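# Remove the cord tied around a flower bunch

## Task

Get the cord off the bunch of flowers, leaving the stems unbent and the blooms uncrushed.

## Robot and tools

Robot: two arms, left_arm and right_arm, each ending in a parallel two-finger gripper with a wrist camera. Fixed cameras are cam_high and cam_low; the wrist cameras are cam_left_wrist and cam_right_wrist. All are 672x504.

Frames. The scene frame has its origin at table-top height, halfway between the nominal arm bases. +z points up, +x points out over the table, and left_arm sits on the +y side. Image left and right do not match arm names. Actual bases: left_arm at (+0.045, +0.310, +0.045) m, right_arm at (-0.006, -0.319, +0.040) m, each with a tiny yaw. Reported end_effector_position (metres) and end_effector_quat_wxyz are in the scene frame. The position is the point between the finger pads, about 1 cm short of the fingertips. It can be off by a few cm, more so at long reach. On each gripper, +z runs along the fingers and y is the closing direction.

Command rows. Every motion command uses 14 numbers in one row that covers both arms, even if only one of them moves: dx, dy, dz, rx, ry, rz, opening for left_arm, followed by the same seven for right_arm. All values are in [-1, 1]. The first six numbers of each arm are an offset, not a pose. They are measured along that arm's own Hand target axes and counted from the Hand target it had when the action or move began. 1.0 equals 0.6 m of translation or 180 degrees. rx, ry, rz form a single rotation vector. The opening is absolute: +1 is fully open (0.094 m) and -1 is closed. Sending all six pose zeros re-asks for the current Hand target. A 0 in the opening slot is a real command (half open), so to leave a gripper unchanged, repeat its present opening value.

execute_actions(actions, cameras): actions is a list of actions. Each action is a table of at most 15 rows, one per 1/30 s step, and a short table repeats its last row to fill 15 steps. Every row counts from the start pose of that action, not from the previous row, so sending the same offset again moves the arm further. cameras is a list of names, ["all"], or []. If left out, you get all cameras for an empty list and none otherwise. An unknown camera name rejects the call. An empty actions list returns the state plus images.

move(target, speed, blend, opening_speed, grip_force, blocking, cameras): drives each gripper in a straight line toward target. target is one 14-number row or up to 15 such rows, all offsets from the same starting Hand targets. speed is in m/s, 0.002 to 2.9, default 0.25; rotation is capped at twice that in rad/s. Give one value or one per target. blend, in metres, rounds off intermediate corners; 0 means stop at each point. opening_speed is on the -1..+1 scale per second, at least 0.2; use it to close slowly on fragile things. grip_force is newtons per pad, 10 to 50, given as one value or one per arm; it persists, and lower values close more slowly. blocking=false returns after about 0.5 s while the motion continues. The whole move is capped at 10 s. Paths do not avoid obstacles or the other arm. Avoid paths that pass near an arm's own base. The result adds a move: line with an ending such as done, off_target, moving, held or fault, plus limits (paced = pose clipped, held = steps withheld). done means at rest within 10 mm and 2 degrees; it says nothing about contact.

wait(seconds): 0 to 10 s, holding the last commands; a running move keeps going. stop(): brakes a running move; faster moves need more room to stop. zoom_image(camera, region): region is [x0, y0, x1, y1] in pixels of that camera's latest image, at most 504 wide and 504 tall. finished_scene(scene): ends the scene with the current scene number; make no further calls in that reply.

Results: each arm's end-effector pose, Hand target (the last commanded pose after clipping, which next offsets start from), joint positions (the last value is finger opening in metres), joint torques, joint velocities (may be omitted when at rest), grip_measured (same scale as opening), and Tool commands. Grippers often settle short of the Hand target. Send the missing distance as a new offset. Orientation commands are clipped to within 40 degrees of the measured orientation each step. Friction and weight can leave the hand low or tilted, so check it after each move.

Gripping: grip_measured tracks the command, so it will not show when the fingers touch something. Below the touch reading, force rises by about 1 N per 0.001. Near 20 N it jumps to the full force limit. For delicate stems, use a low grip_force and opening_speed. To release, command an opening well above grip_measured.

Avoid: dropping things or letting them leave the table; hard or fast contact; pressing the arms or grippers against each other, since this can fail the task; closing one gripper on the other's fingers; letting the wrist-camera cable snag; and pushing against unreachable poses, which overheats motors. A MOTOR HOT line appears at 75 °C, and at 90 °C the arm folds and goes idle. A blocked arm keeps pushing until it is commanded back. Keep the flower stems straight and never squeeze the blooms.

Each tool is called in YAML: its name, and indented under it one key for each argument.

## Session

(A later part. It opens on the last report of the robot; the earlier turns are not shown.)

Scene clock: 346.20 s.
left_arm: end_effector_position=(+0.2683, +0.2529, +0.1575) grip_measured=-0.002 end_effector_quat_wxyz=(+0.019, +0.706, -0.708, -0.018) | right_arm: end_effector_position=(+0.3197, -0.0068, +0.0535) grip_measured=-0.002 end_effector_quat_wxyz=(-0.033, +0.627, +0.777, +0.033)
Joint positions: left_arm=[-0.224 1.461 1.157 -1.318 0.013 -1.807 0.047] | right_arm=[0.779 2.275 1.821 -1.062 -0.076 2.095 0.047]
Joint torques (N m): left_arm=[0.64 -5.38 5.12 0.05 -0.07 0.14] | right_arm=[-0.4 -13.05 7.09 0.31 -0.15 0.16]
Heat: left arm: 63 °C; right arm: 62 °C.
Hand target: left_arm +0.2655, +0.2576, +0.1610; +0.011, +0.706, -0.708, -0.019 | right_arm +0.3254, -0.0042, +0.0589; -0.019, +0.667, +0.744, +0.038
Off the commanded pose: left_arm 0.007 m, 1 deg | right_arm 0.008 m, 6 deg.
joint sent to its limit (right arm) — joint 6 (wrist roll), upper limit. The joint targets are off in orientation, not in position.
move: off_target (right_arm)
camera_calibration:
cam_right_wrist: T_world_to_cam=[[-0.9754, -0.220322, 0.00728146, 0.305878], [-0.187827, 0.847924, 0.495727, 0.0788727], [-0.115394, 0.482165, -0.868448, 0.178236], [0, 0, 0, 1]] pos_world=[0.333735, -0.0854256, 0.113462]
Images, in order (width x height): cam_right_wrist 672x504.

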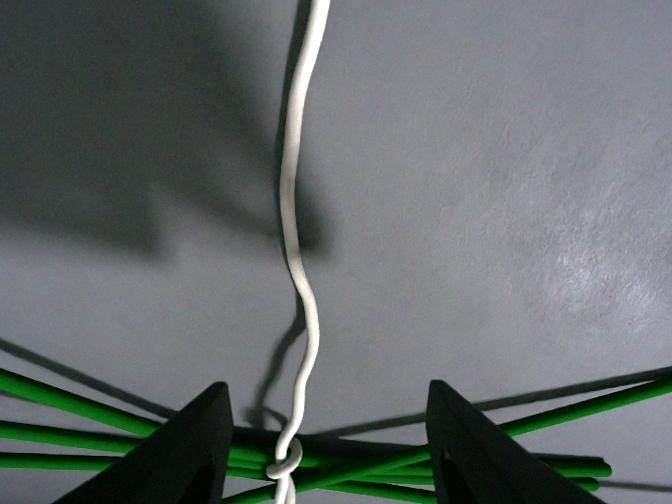

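move:
  target:
    - [0,0,0,0,0,0,0,0,0.016,0.07,0,0,0,0]
    - [0,0,0,0,0,0,0,0,0.016,0.07,0,0,0,-1]
    - [0,0,0,0,0,0,0,0.083,-0.26,0.045,0,0,0,-1]
  speed: 0.07
  cameras: ["cam_high","cam_low"]

zoom_image:
  camera: "cam_high"
  region: [220, 190, 460, 400]

Scene clock: 359.27 s.
left_arm: end_effector_position=(+0.2683, +0.2529, +0.1575) grip_measured=-0.002 end_effector_quat_wxyz=(+0.019, +0.706, -0.708, -0.018) | right_arm: end_effector_position=(+0.1670, +0.0247, +0.0176) grip_measured=-0.957 end_effector_quat_wxyz=(-0.099, +0.513, +0.853, -0.002)
Joint positions: left_arm=[-0.224 1.461 1.157 -1.318 0.013 -1.807 0.047] | right_arm=[1.058 2.13 1.419 -0.866 -0.199 2.095 0.002]
Joint torques (N m): left_arm=[0.64 -5.37 5.16 0.06 -0.08 0.14] | right_arm=[0.55 -15.76 3.99 0.35 -0.29 0.17]
Heat: left arm: 60 °C; right arm: 63 °C.
Hand target: left_arm +0.2655, +0.2576, +0.1610; +0.011, +0.706, -0.708, -0.019 | right_arm +0.1655, +0.0308, +0.0314; -0.019, +0.667, +0.744, +0.038
Off the commanded pose: left_arm 0.006 m, 1 deg | right_arm 0.015 m, 24 deg.
joint sent to its limit (right arm) — joint 6 (wrist roll), upper limit. The joint targets are off in orientation, not in position.
move: off_target (right_arm); target 2's new opening was sent with right_arm's hand 0.011 m and 6 deg from that target
Images, in order (width x height): cam_high 672x504, cam_low 672x504.

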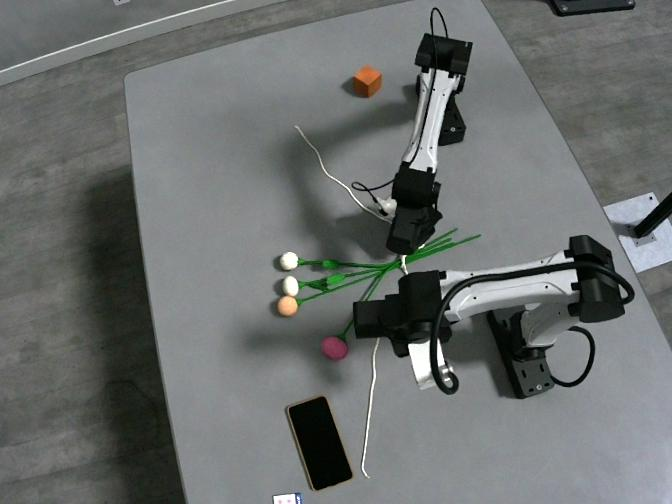

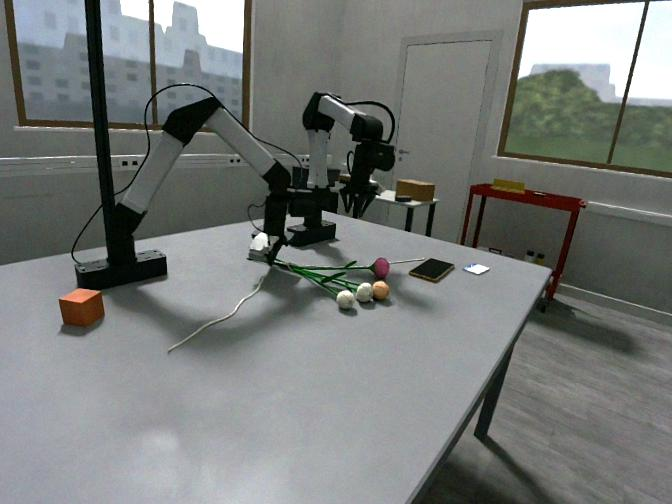

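Scaled by 2.100 from the camera's 672x504 image, which has a finer 960x720 frame.

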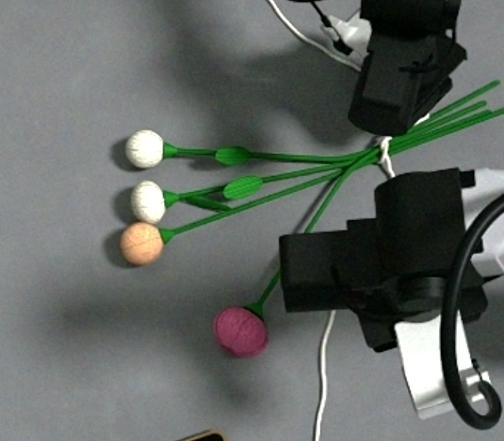

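move:
  target: [0.333,-0.042,0.067,0,0,0.5,0,0,0,0,0,0,0,-1]
  cameras: ["cam_left_wrist"]

Scene clock: 375.00 s.
left_arm: end_effector_position=(+0.2717, +0.1377, +0.1285) grip_measured=-0.002 end_effector_quat_wxyz=(-0.027, -0.295, +0.955, +0.026) | right_arm: end_effector_position=(+0.1668, +0.0248, +0.0177) grip_measured=-0.957 end_effector_quat_wxyz=(-0.100, +0.513, +0.853, -0.002)
Joint positions: left_arm=[-0.626 1.701 1.283 -1.226 0.013 -1.24 0.047] | right_arm=[1.058 2.13 1.419 -0.866 -0.2 2.095 0.002]
Joint torques (N m): left_arm=[0.42 -5.78 5.38 0.11 0.07 0.08] | right_arm=[0.55 -15.79 3.95 0.35 -0.29 0.16]
Heat: left arm: 57 °C; right arm: 65 °C.
Hand target: left_arm +0.2716, +0.1387, +0.1289; -0.027, -0.297, +0.954, +0.026 (not the last commanded pose) | right_arm +0.1655, +0.0308, +0.0314; -0.019, +0.667, +0.744, +0.038
Off the commanded pose: left_arm 0.082 m, 35 deg | right_arm 0.015 m, 24 deg.
joint sent to its limit (right arm) — joint 6 (wrist roll), upper limit. The joint targets are off in orientation, not in position.
move: held (left_arm; a check stopped the path), off_target (right_arm); limits=held
pose unreachable (left arm): on one or more control steps of this call, first in action 0 (counted from 0), this arm could not follow its commanded pose, so it was not sent that pose on those steps. It may still have moved: this result reports where it is.
cause: moving toward the commanded pose would bring a part of the arm too close to another arm (this arm's fingers and the right arm's wrist (the part past joint 4), 12 mm apart when this arm was first held).
camera_calibration:
cam_left_wrist: T_world_to_cam=[[0.579725, -0.813027, -0.0539063, -0.0417237], [-0.711519, -0.537363, 0.452748, 0.245096], [-0.397064, -0.224114, -0.890007, 0.335216], [0, 0, 0, 1]] pos_world=[0.331681, 0.17291, 0.185129]
Images, in order (width x height): cam_left_wrist 672x504.

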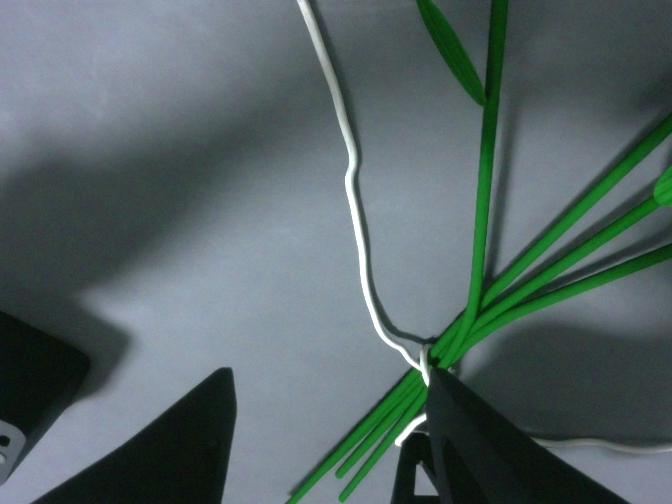

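move:
  target:
    - [-0.093,-0.064,-0.02,0,0,0.192,0,0,0,0,0,0,0,-1]
    - [0.062,-0.137,0.115,0,0,0.192,0,0,0,0,0,0,0,-1]
  cameras: ["cam_left_wrist","cam_low"]

Scene clock: 394.73 s.
left_arm: end_effector_position=(+0.3076, +0.1104, +0.1049) grip_measured=-0.002 end_effector_quat_wxyz=(-0.051, +0.016, +0.998, +0.027) | right_arm: end_effector_position=(+0.1668, +0.0248, +0.0177) grip_measured=-0.957 end_effector_quat_wxyz=(-0.100, +0.513, +0.853, -0.002)
Joint positions: left_arm=[-0.626 1.925 1.465 -1.225 0.016 -0.607 0.047] | right_arm=[1.058 2.13 1.419 -0.866 -0.2 2.095 0.002]
Joint torques (N m): left_arm=[0.46 -7.94 6.01 0.08 0.06 0.11] | right_arm=[0.51 -15.75 3.97 0.34 -0.27 0.17]
Heat: left arm: 55 °C; right arm: 67 °C.
Hand target: left_arm +0.3110, +0.1102, +0.1098; -0.043, +0.015, +0.999, +0.023 (not the last commanded pose) | right_arm +0.1655, +0.0308, +0.0314; -0.019, +0.667, +0.744, +0.038
Off the commanded pose: left_arm 0.080 m, 3 deg | right_arm 0.015 m, 24 deg.
joint sent to its limit (right arm) — joint 6 (wrist roll), upper limit. The joint targets are off in orientation, not in position.
move: held (left_arm; a check stopped the path), off_target (right_arm); path passed 1 of 2 targets; limits=held
pose unreachable (left arm): on one or more control steps of this call, first in action 0 (counted from 0), this arm could not follow its commanded pose, so it was not sent that pose on those steps. It may still have moved: this result reports where it is.
cause: moving toward the commanded pose would bring a part of the arm too close to another arm (this arm's fingers and the right arm's wrist (the part past joint 4), 14 mm apart when this arm was first held).
camera_calibration:
cam_left_wrist: T_world_to_cam=[[-0.0133513, -0.999042, -0.0416675, 0.115652], [-0.858959, -0.00987287, 0.511949, 0.247541], [-0.51187, 0.0426259, -0.858004, 0.324797], [0, 0, 0, 1]] pos_world=[0.380426, 0.10414, 0.156768]
Images, in order (width x height): cam_low 672x504, cam_left_wrist 672x504.

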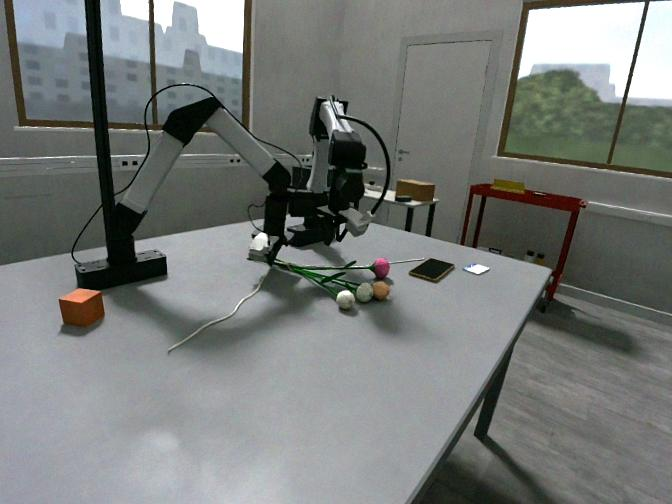

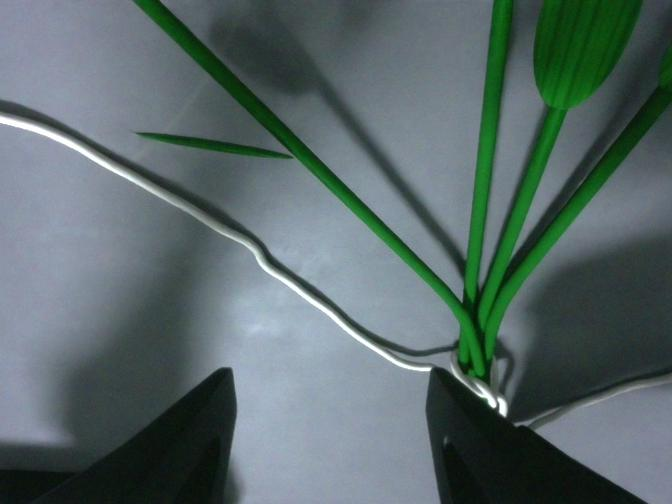

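move:
  target:
    - [0,0,0,0,0,0,0,-0.1,0.064,0,0,0,0,-1]
    - [0.065,-0.1,0.1,0,0,0,0,-0.1,0.064,0,0,0,0,-1]
  speed: 0.12
  cameras: ["cam_left_wrist","cam_high"]

Scene clock: 411.00 s.
left_arm: end_effector_position=(+0.2974, +0.1021, +0.0972) grip_measured=-0.002 end_effector_quat_wxyz=(-0.053, +0.022, +0.998, +0.029) | right_arm: end_effector_position=(+0.2039, -0.0264, +0.0163) grip_measured=-0.957 end_effector_quat_wxyz=(-0.082, +0.574, +0.815, +0.011)
Joint positions: left_arm=[-0.663 1.926 1.434 -1.197 0.018 -0.633 0.047] | right_arm=[0.913 2.038 1.272 -0.797 -0.165 2.095 0.002]
Joint torques (N m): left_arm=[0.66 -7.2 5.61 0.09 0.08 0.11] | right_arm=[-0.36 -14.68 3.79 0.43 -0.01 0.16]
Heat: left arm: 57 °C; right arm: 67 °C.
Hand target: left_arm +0.2999, +0.1031, +0.0983; -0.050, +0.020, +0.998, +0.028 (not the last commanded pose) | right_arm +0.2103, -0.0248, +0.0276; -0.054, +0.614, +0.787, +0.033 (not the last commanded pose)
Off the commanded pose: left_arm 0.074 m, 1 deg | right_arm 0.013 m, 16 deg.
joint sent to its limit (right arm) — joint 6 (wrist roll), upper limit.
move: held (left_arm; a check stopped the path), off_target (right_arm; braked when a check withheld steps of left_arm); path passed 1 of 2 targets; limits=held
pose unreachable (left arm): on one or more control steps of this call, first in action 0 (counted from 0), this arm could not follow its commanded pose, so it was not sent that pose on those steps. It may still have moved: this result reports where it is.
cause: moving toward the commanded pose would bring a part of the arm too close to another arm (this arm's gripper housing and the right arm's wrist (the part past joint 4), 15 mm apart when this arm was first held).
camera_calibration:
cam_left_wrist: T_world_to_cam=[[-0.0256731, -0.998643, -0.0453184, 0.110924], [-0.857488, -0.00130384, 0.514502, 0.241195], [-0.513863, 0.0520689, -0.856291, 0.312796], [0, 0, 0, 1]] pos_world=[0.370404, 0.094801, 0.148776]
Images, in order (width x height): cam_high 672x504, cam_left_wrist 672x504.

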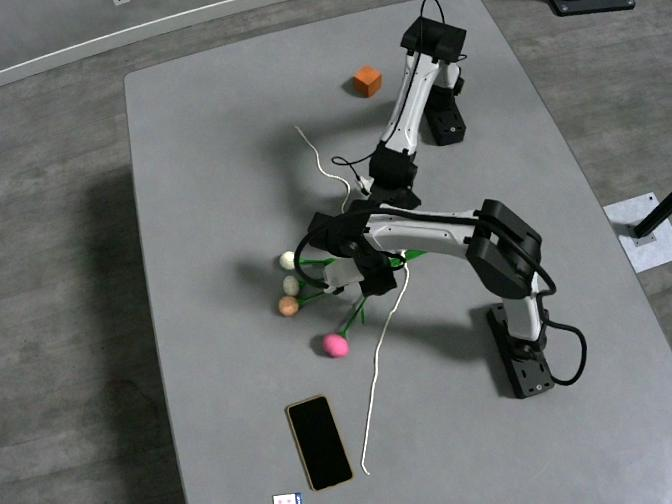

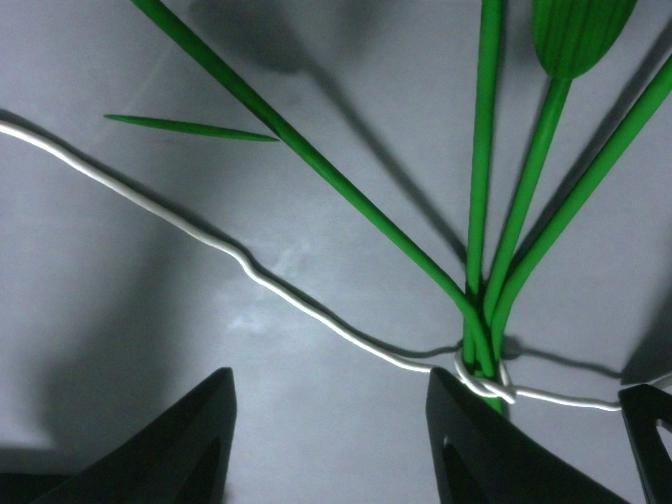

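move:
  target:
    - [0,0,0,0,0,0,0,0,0,0,0,0,0,0]
    - [0,0,0,0,0,0,0,0,0,-0.1,0,0,0,0]
    - [0,0,0,0,0,0,0,-0.183,0.097,-0.06,0,0,-0.09,0]
  cameras: ["cam_right_wrist"]

Scene clock: 428.47 s.
left_arm: end_effector_position=(+0.2974, +0.1021, +0.0972) grip_measured=-0.002 end_effector_quat_wxyz=(-0.053, +0.022, +0.998, +0.029) | right_arm: end_effector_position=(+0.2923, -0.1219, +0.0495) grip_measured=-0.002 end_effector_quat_wxyz=(-0.052, +0.503, +0.862, +0.036)
Joint positions: left_arm=[-0.663 1.926 1.434 -1.197 0.018 -0.633 0.047] | right_arm=[0.566 1.972 1.324 -0.913 -0.126 1.577 0.047]
Joint torques (N m): left_arm=[0.64 -7.16 5.64 0.08 0.09 0.11] | right_arm=[0.23 -10.52 4.38 0.5 -0.1 -0.13]
Heat: left arm: 56 °C; right arm: 67 °C.
Hand target: left_arm +0.2999, +0.1031, +0.0983; -0.050, +0.020, +0.998, +0.028 | right_arm +0.2947, -0.1206, +0.0488; -0.048, +0.497, +0.865, +0.041
Off the commanded pose: left_arm 0.003 m, 0 deg | right_arm 0.003 m, 1 deg.
move: done
camera_calibration:
cam_right_wrist: T_world_to_cam=[[-0.865016, -0.501686, 0.00760637, 0.187289], [-0.423682, 0.738473, 0.524549, 0.2275], [-0.268776, 0.450521, -0.851346, 0.267189], [0, 0, 0, 1]] pos_world=[0.33021, -0.194417, 0.106711]
Images, in order (width x height): cam_right_wrist 672x504.

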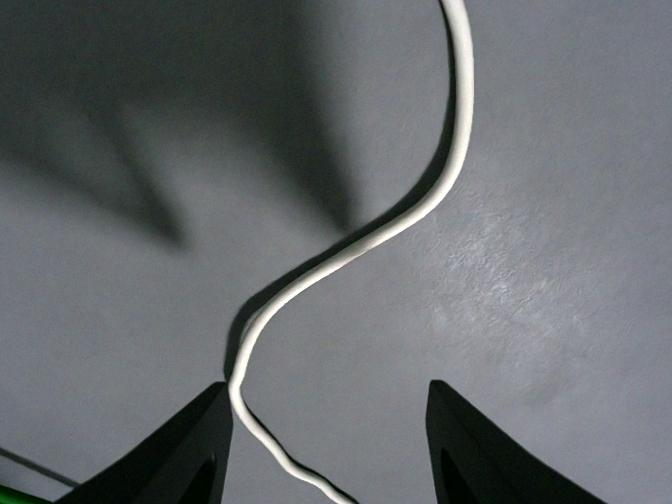

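move:
  target:
    - [0.05,-0.097,0.07,0,0,0,0,0,0.008,0.058,0,0,0,0]
    - [0.05,-0.097,0.13,0,0,0,0,0,0.008,0.058,0,0,0,-1]
    - [0.05,-0.097,0.13,0,0,0,-0.75,0,0.008,0.058,0,0,0,-1]
  speed: 0.12
  grip_force: [12,50]
  cameras: ["cam_left_wrist","cam_right_wrist","cam_high"]

Scene clock: 447.90 s.
left_arm: end_effector_position=(+0.2621, +0.0525, +0.0236) grip_measured=-0.711 end_effector_quat_wxyz=(-0.048, +0.021, +0.998, +0.029) | right_arm: end_effector_position=(+0.2977, -0.1174, +0.0162) grip_measured=-0.994 end_effector_quat_wxyz=(-0.051, +0.501, +0.863, +0.038)
Joint positions: left_arm=[-0.839 2.053 1.306 -0.931 0.031 -0.811 0.014] | right_arm=[0.569 2.047 1.289 -0.797 -0.126 1.576 0]
Joint velocities: left_arm=[0.007 0.002 -0.002 -0.051 -0.037 -0.051 -0.005] | right_arm=[within noise]
Joint torques (N m): left_arm=[-0.36 -7.08 4.53 0.17 0.17 0.03] | right_arm=[0.91 -10.73 3.99 0.53 -0.1 0.02]
Heat: left arm: 56 °C; right arm: 64 °C.
Hand target: left_arm +0.2598, +0.0506, +0.0207; -0.050, +0.020, +0.998, +0.028 | right_arm +0.2974, -0.1140, +0.0145; -0.048, +0.497, +0.865, +0.041
Off the commanded pose: left_arm 0.004 m, 0 deg | right_arm 0.004 m, 1 deg.
grip_force (N): 12, 50
move: moving (left_arm; no rest 5 s after target 3's new opening was sent)
camera_calibration:
cam_left_wrist: T_world_to_cam=[[-0.0226804, -0.998666, -0.0463897, 0.0563436], [-0.86263, -0.00390525, 0.50582, 0.250273], [-0.505327, 0.0514893, -0.861391, 0.232088], [0, 0, 0, 1]] pos_world=[0.334451, 0.0452957, 0.075939]
cam_right_wrist: T_world_to_cam=[[-0.862922, -0.505334, 0.00172872, 0.193505], [-0.42946, 0.735153, 0.524513, 0.245251], [-0.266325, 0.451871, -0.851401, 0.237698], [0, 0, 0, 1]] pos_world=[0.335611, -0.189922, 0.0734046]
Images, in order (width x height): cam_high 672x504, cam_left_wrist 672x504, cam_right_wrist 672x504.

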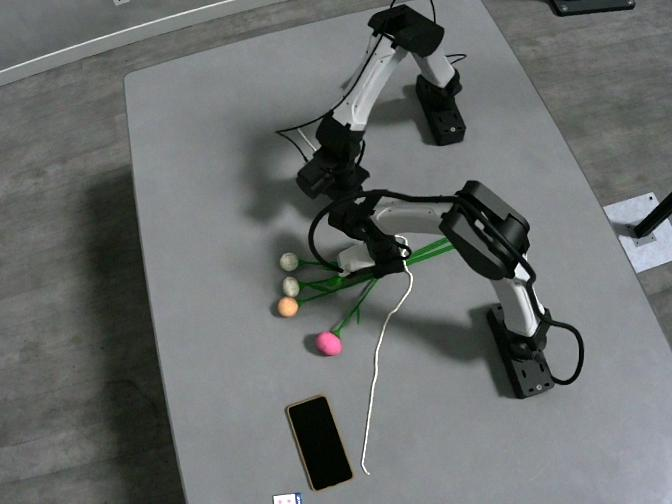

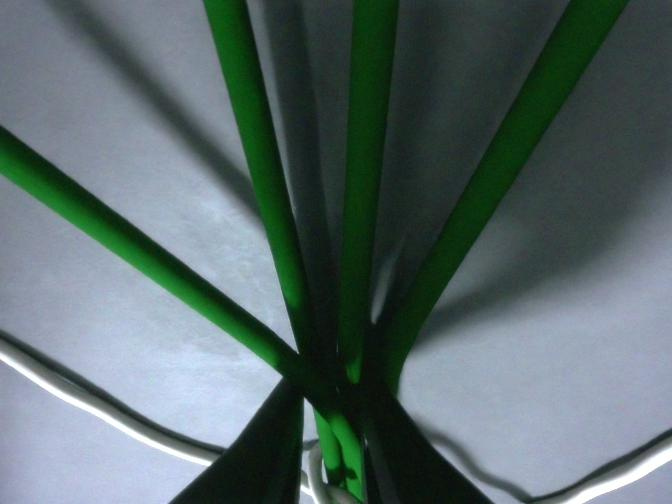

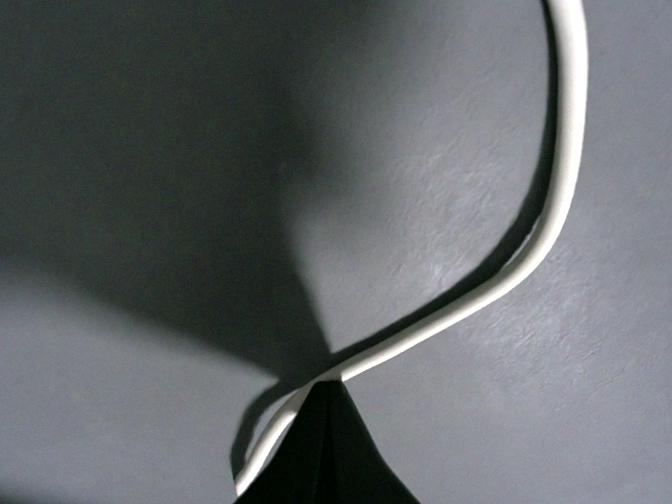

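move:
  target:
    - [0,0,0,0,0,0,-0.75,0.129,-0.22,-0.005,0,0,0,-1]
    - [-0.07,0,0,0,0,0,-0.75,0.19,-0.27,-0.005,0,0,0,-1]
  speed: 0.08
  cameras: ["cam_left_wrist","cam_right_wrist","cam_high","cam_low"]

Scene clock: 457.93 s.
left_arm: end_effector_position=(+0.2927, +0.0535, +0.0191) grip_measured=-0.747 end_effector_quat_wxyz=(-0.058, +0.019, +0.998, +0.034) | right_arm: end_effector_position=(+0.0980, -0.1013, +0.0242) grip_measured=-0.994 end_effector_quat_wxyz=(-0.054, +0.494, +0.868, +0.026)
Joint positions: left_arm=[-0.772 2.147 1.432 -0.986 0.031 -0.747 0.012] | right_arm=[1.09 1.579 0.721 -0.661 -0.108 2.083 0]
Joint torques (N m): left_arm=[0.83 -6.76 6.83 0.19 0.09 0.16] | right_arm=[0.59 -8.42 3.64 0.56 0.01 0.17]
Heat: left arm: 56 °C; right arm: 62 °C.
Hand target: left_arm +0.3016, +0.0491, +0.0164; -0.050, +0.020, +0.998, +0.028 | right_arm +0.1004, -0.0982, +0.0279; -0.048, +0.497, +0.865, +0.041
Off the commanded pose: left_arm 0.010 m, 1 deg | right_arm 0.005 m, 2 deg.
grip_force (N): 12, 50
move: done
camera_calibration:
cam_left_wrist: T_world_to_cam=[[-0.0201117, -0.998268, -0.055293, 0.0571748], [-0.852533, -0.0117674, 0.522542, 0.276182], [-0.522287, 0.0576483, -0.850819, 0.248065], [0, 0, 0, 1]] pos_world=[0.366165, 0.0460252, 0.0699029]
cam_right_wrist: T_world_to_cam=[[-0.853829, -0.519965, 0.0247471, 0.0263697], [-0.433701, 0.736858, 0.518598, 0.144146], [-0.287888, 0.432061, -0.85466, 0.184222], [0, 0, 0, 1]] pos_world=[0.138067, -0.172099, 0.0820408]

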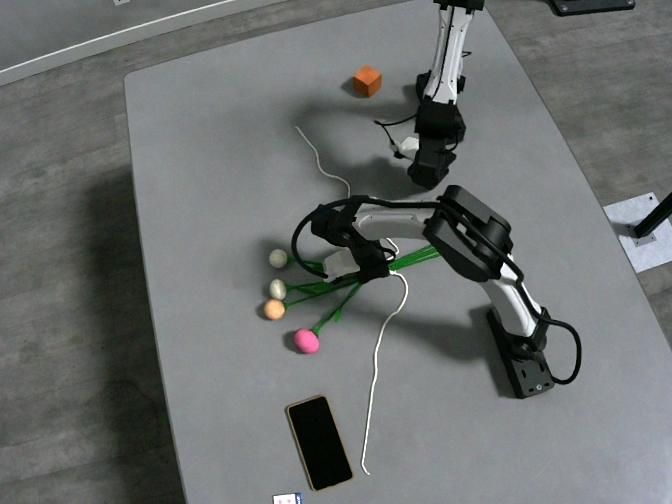

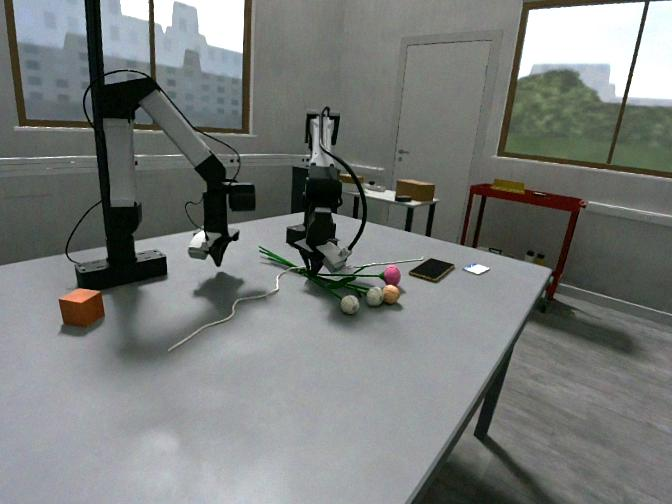

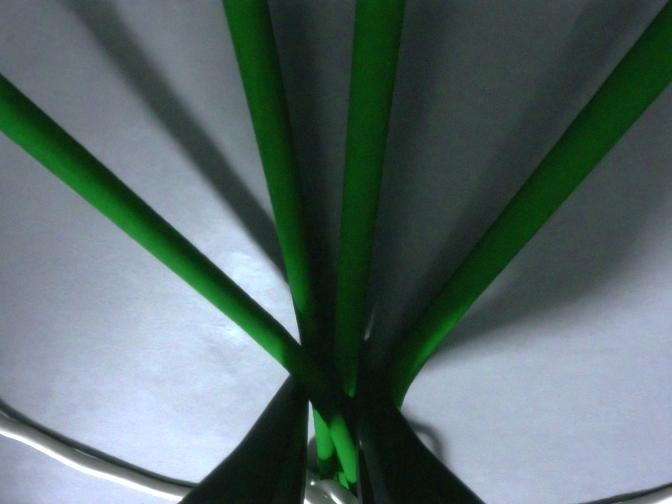

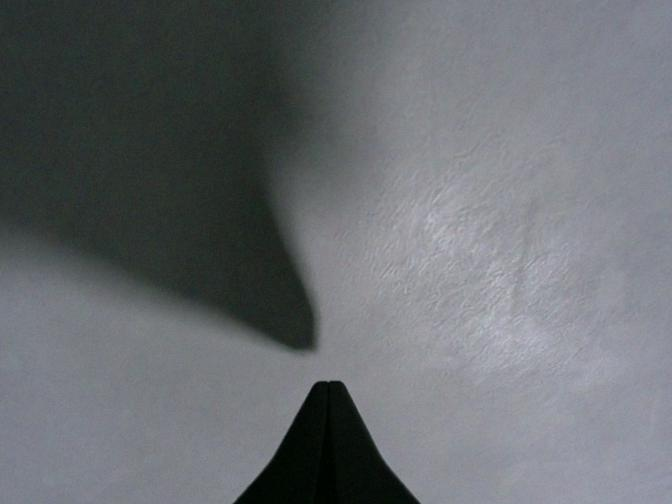

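move:
  target:
    - [0,0,0,0,0,0,-0.75,0,0,-0.06,0,0,0,0]
    - [0,0,0,0,0,0,-0.75,-0.187,0.268,-0.03,0,0,0,0]
  cameras: ["cam_right_wrist"]

Scene clock: 469.73 s.
left_arm: end_effector_position=(+0.2927, +0.0535, +0.0191) grip_measured=-0.747 end_effector_quat_wxyz=(-0.058, +0.019, +0.998, +0.034) | right_arm: end_effector_position=(+0.2911, -0.1209, +0.0302) grip_measured=-0.002 end_effector_quat_wxyz=(-0.048, +0.503, +0.863, +0.032)
Joint positions: left_arm=[-0.772 2.147 1.432 -0.986 0.031 -0.747 0.012] | right_arm=[0.576 2.001 1.284 -0.844 -0.115 1.587 0.047]
Joint torques (N m): left_arm=[0.83 -6.76 6.86 0.2 0.08 0.19] | right_arm=[0.2 -10.18 6.52 0.25 -0.2 -0.12]
Heat: left arm: 56 °C; right arm: 60 °C.
Hand target: left_arm +0.3016, +0.0491, +0.0164; -0.050, +0.020, +0.998, +0.028 | right_arm +0.2963, -0.1156, +0.0354; -0.048, +0.497, +0.866, +0.040
Off the commanded pose: left_arm 0.010 m, 1 deg | right_arm 0.009 m, 1 deg.
grip_force (N): 12, 50
move: done
camera_calibration:
cam_right_wrist: T_world_to_cam=[[-0.864862, -0.501927, 0.00904844, 0.186711], [-0.426394, 0.743986, 0.514464, 0.238104], [-0.264955, 0.441082, -0.857464, 0.24796], [0, 0, 0, 1]] pos_world=[0.328704, -0.192801, 0.0884311]
Images, in order (width x height): cam_right_wrist 672x504.

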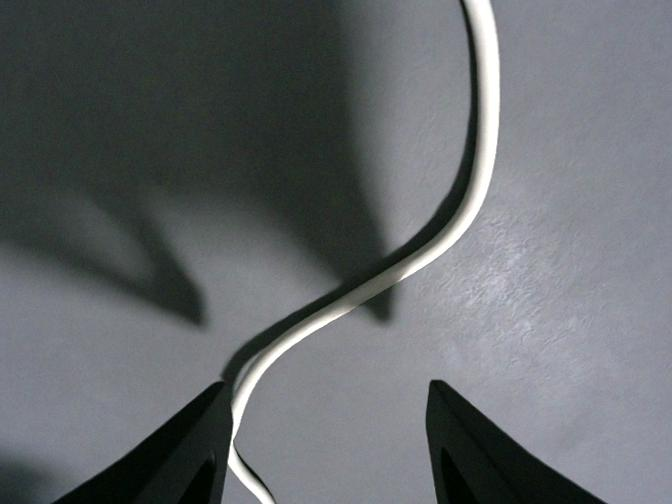

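move:
  target:
    - [0,0,0,0,0,0,-0.75,0.005,0,0.047,0,0,0.13,0]
    - [0,0,0,0,0,0,-0.75,0.005,0,0.047,0,0,0.13,-1]
  speed: 0.1
  cameras: ["cam_right_wrist"]

Scene clock: 481.37 s.
left_arm: end_effector_position=(+0.2927, +0.0535, +0.0191) grip_measured=-0.747 end_effector_quat_wxyz=(-0.058, +0.019, +0.998, +0.034) | right_arm: end_effector_position=(+0.2963, -0.1128, +0.0116) grip_measured=-0.958 end_effector_quat_wxyz=(-0.052, +0.660, +0.749, +0.030)
Joint positions: left_arm=[-0.772 2.147 1.432 -0.986 0.031 -0.747 0.012] | right_arm=[0.587 2.053 1.277 -0.77 -0.116 1.988 0.002]
Joint torques (N m): left_arm=[0.83 -6.78 6.83 0.19 0.07 0.18] | right_arm=[0.7 -10.4 3.58 0.53 -0.19 0.17]
Heat: left arm: 55 °C; right arm: 60 °C.
Hand target: left_arm +0.3016, +0.0491, +0.0164; -0.050, +0.020, +0.998, +0.028 | right_arm +0.2936, -0.1097, +0.0078; -0.055, +0.662, +0.747, +0.030
Off the commanded pose: left_arm 0.010 m, 1 deg | right_arm 0.006 m, 1 deg.
grip_force (N): 12, 50
move: done
camera_calibration:
cam_right_wrist: T_world_to_cam=[[-0.989625, -0.137783, 0.0407323, 0.273176], [-0.0972731, 0.851155, 0.515823, 0.158501], [-0.105741, 0.506509, -0.855726, 0.189954], [0, 0, 0, 1]] pos_world=[0.305846, -0.193483, 0.0696628]
Images, in order (width x height): cam_right_wrist 672x504.

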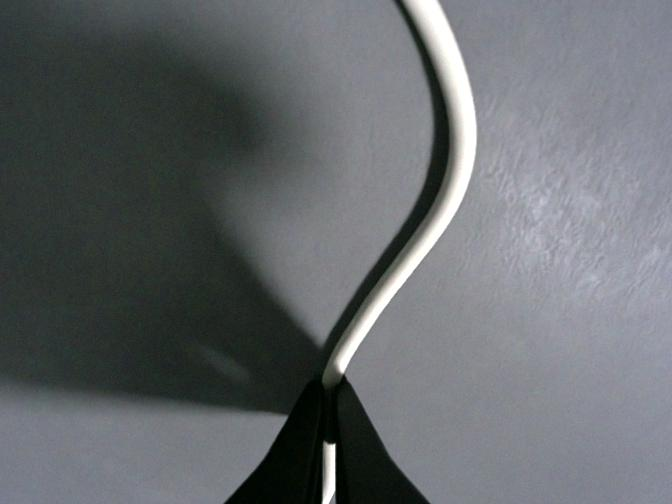

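move:
  target:
    - [0,0,0,0,0,0,-0.75,0.053,-0.3,-0.005,0,0,-0.2,-1]
    - [-0.1,0,0,0,0,0,-0.75,0.09,-0.37,-0.015,0,0,-0.2,-1]
  speed: 0.08
  cameras: ["cam_left_wrist","cam_right_wrist","cam_high","cam_low"]

Scene clock: 492.87 s.
left_arm: end_effector_position=(+0.3382, +0.0499, +0.0194) grip_measured=-0.747 end_effector_quat_wxyz=(-0.082, +0.019, +0.996, +0.034) | right_arm: end_effector_position=(+0.0692, -0.0824, +0.0262) grip_measured=-0.958 end_effector_quat_wxyz=(-0.046, +0.396, +0.916, +0.045)
Joint positions: left_arm=[-0.687 2.31 1.704 -1.135 0.051 -0.659 0.012] | right_arm=[1.244 1.563 0.712 -0.627 -0.088 2.019 0.002]
Joint torques (N m): left_arm=[1.62 -7.24 7.12 0.55 -0.22 0.25] | right_arm=[0.75 -8.2 3.93 0.36 -0.03 0.13]
Heat: left arm: 55 °C; right arm: 59 °C.
Hand target: left_arm +0.3612, +0.0468, +0.0103; -0.050, +0.020, +0.998, +0.028 | right_arm +0.0675, -0.0845, +0.0298; -0.044, +0.399, +0.915, +0.046
Off the commanded pose: left_arm 0.025 m, 4 deg | right_arm 0.004 m, 0 deg.
grip_force (N): 12, 50
move: off_target (left_arm)
camera_calibration:
cam_left_wrist: T_world_to_cam=[[-0.022247, -0.998246, -0.0548602, 0.0552156], [-0.825977, -0.0125637, 0.563564, 0.305004], [-0.563265, 0.0578509, -0.824249, 0.285648], [0, 0, 0, 1]] pos_world=[0.41405, 0.0424258, 0.0665855]
cam_right_wrist: T_world_to_cam=[[-0.722512, -0.690753, -0.0289145, -0.0102462], [-0.601702, 0.607668, 0.518357, 0.117706], [-0.340486, 0.391917, -0.854675, 0.16976], [0, 0, 0, 1]] pos_world=[0.121222, -0.145136, 0.08378]

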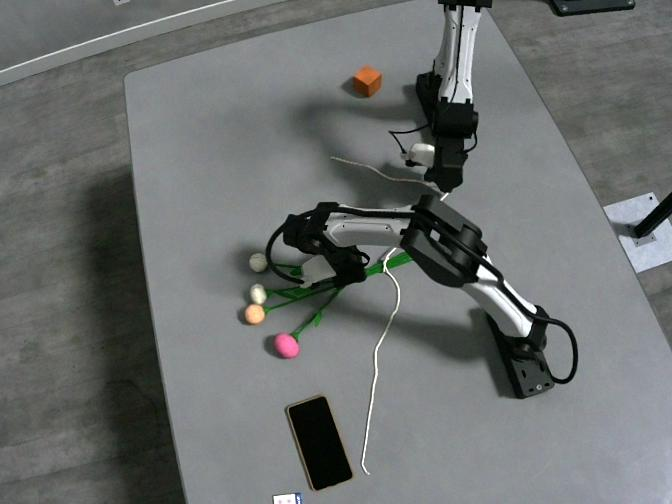

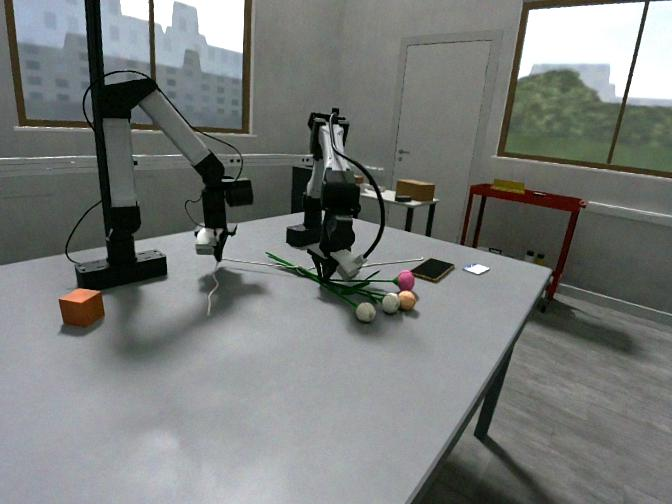

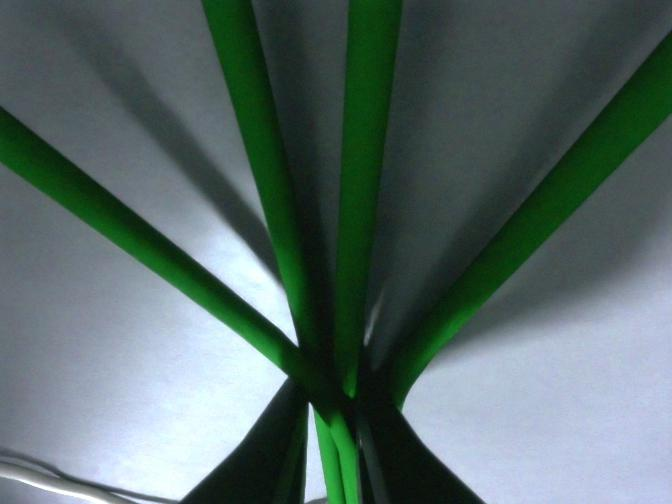

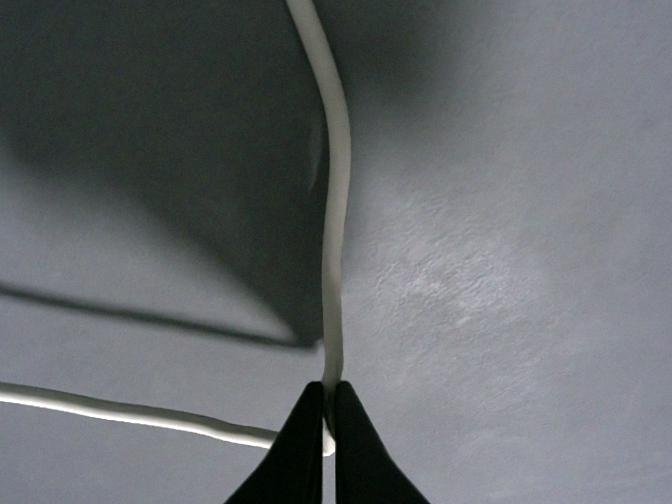

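move:
  target: [-0.15,0,-0.005,0,0,0,-0.75,0,0,0,0,0,0,-1]
  speed: 0.07
  cameras: ["cam_left_wrist","cam_high","cam_low"]

zoom_image:
  camera: "cam_low"
  region: [200, 230, 440, 330]

Scene clock: 499.83 s.
left_arm: end_effector_position=(+0.4244, +0.0408, +0.0214) grip_measured=-0.747 end_effector_quat_wxyz=(-0.088, +0.018, +0.996, +0.026) | right_arm: end_effector_position=(+0.0704, -0.0829, +0.0261) grip_measured=-0.958 end_effector_quat_wxyz=(-0.042, +0.397, +0.916, +0.045)
Joint positions: left_arm=[-0.582 2.678 2.393 -1.461 0.052 -0.555 0.012] | right_arm=[1.244 1.563 0.712 -0.627 -0.081 2.021 0.002]
Joint torques (N m): left_arm=[1.84 -8.43 7.01 0.73 -0.32 0.26] | right_arm=[0.72 -8.17 3.93 0.34 -0.11 0.12]
Heat: left arm: 55 °C; right arm: 59 °C.
Hand target: left_arm +0.4510, +0.0432, +0.0041; -0.050, +0.020, +0.998, +0.028 | right_arm +0.0675, -0.0845, +0.0298; -0.044, +0.399, +0.915, +0.046
Off the commanded pose: left_arm 0.032 m, 4 deg | right_arm 0.005 m, 0 deg.
grip_force (N): 12, 50
move: off_target (left_arm)
camera_calibration:
cam_left_wrist: T_world_to_cam=[[-0.0190469, -0.999017, -0.0400204, 0.0465646], [-0.819083, -0.00736304, 0.573628, 0.371592], [-0.573359, 0.0437058, -0.818138, 0.34106], [0, 0, 0, 1]] pos_world=[0.500801, 0.0343485, 0.0677426]
Images, in order (width x height): cam_high 672x504, cam_low 672x504, cam_left_wrist 672x504.

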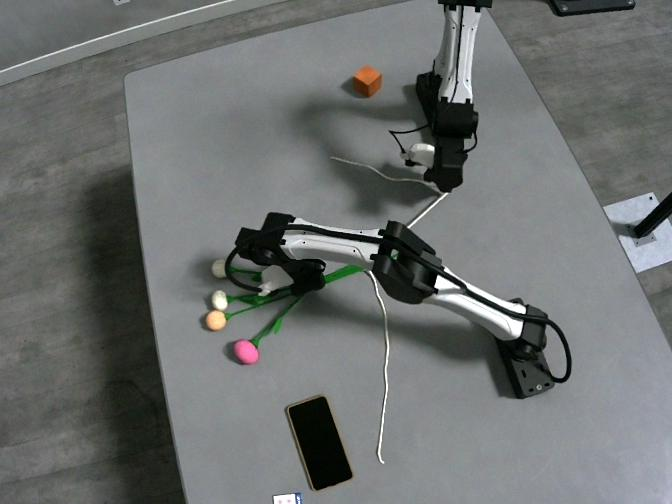

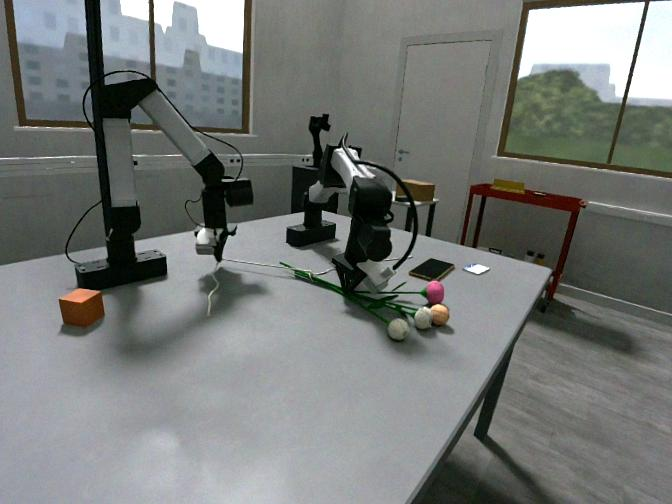

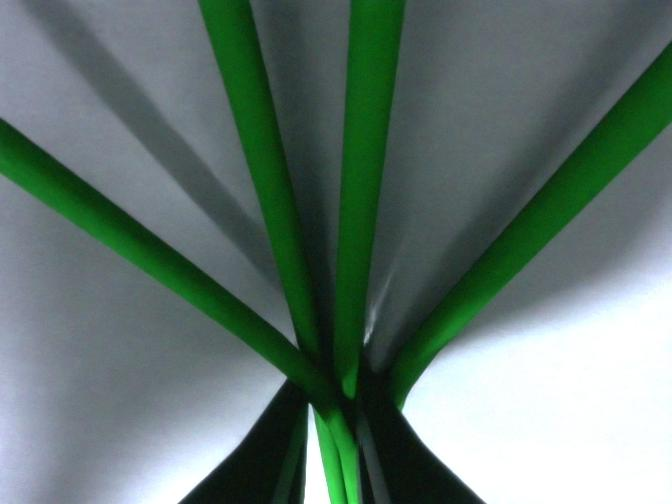

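Scaled by 2.100 from the camera's 672x504 image, which has a finer 960x720 frame.

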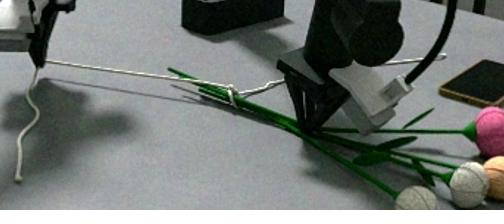

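move:
  target: [-0.085,0,-0.005,0,0,0,-0.75,-0.085,-0.055,0,0,0,0,-1]
  speed: 0.07
  cameras: ["cam_high","cam_low"]

zoom_image:
  camera: "cam_low"
  region: [200, 230, 440, 330]

Scene clock: 509.47 s.
left_arm: end_effector_position=(+0.4676, +0.0336, +0.0220) grip_measured=-0.747 end_effector_quat_wxyz=(-0.050, +0.021, +0.999, -0.006) | right_arm: end_effector_position=(+0.0828, -0.1384, +0.0217) grip_measured=-0.958 end_effector_quat_wxyz=(-0.035, +0.402, +0.913, +0.053)
Joint positions: left_arm=[-0.543 2.9 2.847 -1.598 0.062 -0.513 0.012] | right_arm=[1.086 1.378 0.53 -0.624 -0.081 1.874 0.002]
Joint torques (N m): left_arm=[2.76 -8.5 7.09 1.11 -0.43 0.29] | right_arm=[-0.38 -5.75 3.48 0.26 -0.26 -0.14]
Heat: left arm: 55 °C; right arm: 58 °C.
Hand target: left_arm +0.5020, +0.0412, +0.0020; -0.050, +0.020, +0.998, +0.028 | right_arm +0.0778, -0.1439, +0.0222; -0.044, +0.399, +0.915, +0.046
Off the commanded pose: left_arm 0.041 m, 4 deg | right_arm 0.007 m, 1 deg.
elbow stopped short (left arm): the move would have taken joint 3 (elbow) straighter than the controller allows.
joint read past its limit (left arm) — joint 4 (wrist pitch), lower limit.
grip_force (N): 12, 50
move: off_target (left_arm)
Images, in order (width x height): cam_high 672x504, cam_low 672x504.

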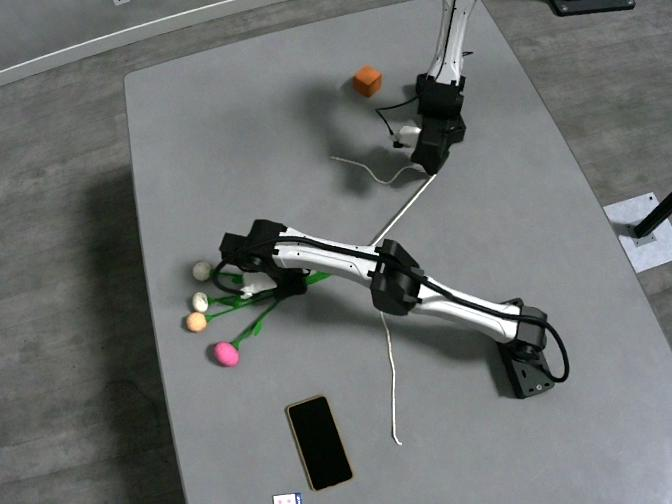

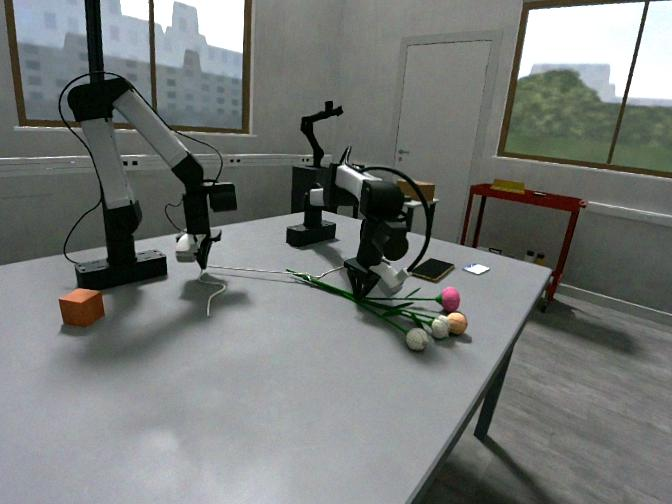

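Scaled by 2.100 from the camera's 672x504 image, which has a finer 960x720 frame.

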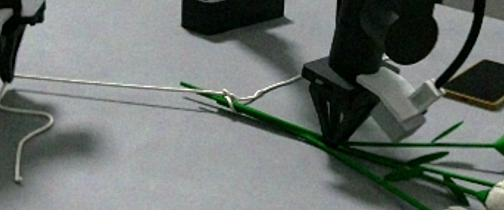

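move:
  target: [0.03,0,0,0,0,0,-0.75,-0.2,-0.07,0,0,0,0,-1]
  speed: 0.07
  cameras: ["cam_high","cam_low"]

zoom_image:
  camera: "cam_low"
  region: [200, 230, 440, 330]

Scene clock: 519.90 s.
left_arm: end_effector_position=(+0.4673, +0.0337, +0.0221) grip_measured=-0.747 end_effector_quat_wxyz=(-0.050, +0.021, +0.998, -0.006) | right_arm: end_effector_position=(+0.1375, -0.2484, +0.0117) grip_measured=-0.958 end_effector_quat_wxyz=(-0.036, +0.397, +0.914, +0.074)
Joint positions: left_arm=[-0.543 2.9 2.847 -1.599 0.062 -0.513 0.012] | right_arm=[0.324 1.28 0.409 -0.661 -0.161 1.102 0.002]
Joint torques (N m): left_arm=[1.18 -8.59 7.08 0.59 -0.43 0.16] | right_arm=[-0.75 -1.55 3.34 0.2 0.24 -0.14]
Heat: left arm: 58 °C; right arm: 56 °C.
Hand target: left_arm +0.4841, +0.0419, +0.0038; -0.050, +0.020, +0.998, +0.028 | right_arm +0.1283, -0.2594, +0.0063; -0.043, +0.399, +0.915, +0.046
Off the commanded pose: left_arm 0.026 m, 4 deg | right_arm 0.015 m, 3 deg.
elbow stopped short (left arm): the move would have taken joint 3 (elbow) straighter than the controller allows.
joint read past its limit (left arm) — joint 4 (wrist pitch), lower limit.
grip_force (N): 12, 50
move: off_target (left_arm, right_arm)
Images, in order (width x height): cam_high 672x504, cam_low 672x504.

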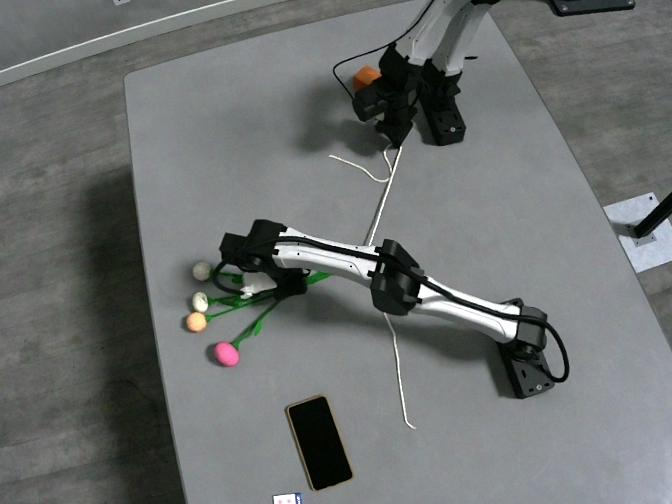

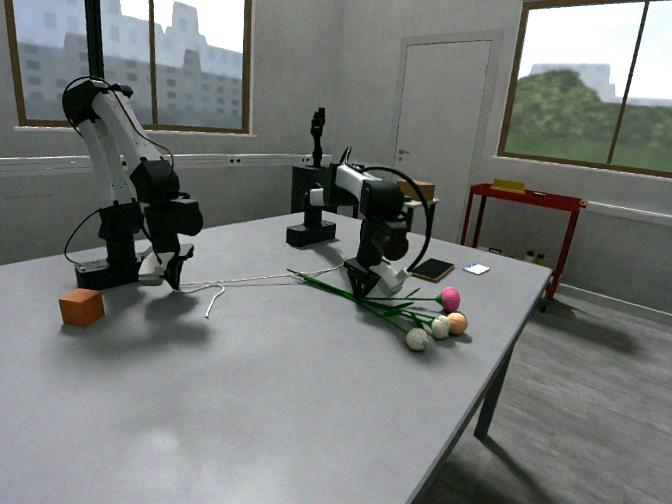

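Scaled by 2.100 from the camera's 672x504 image, which has a finer 960x720 frame.

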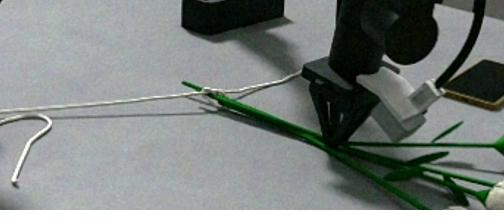

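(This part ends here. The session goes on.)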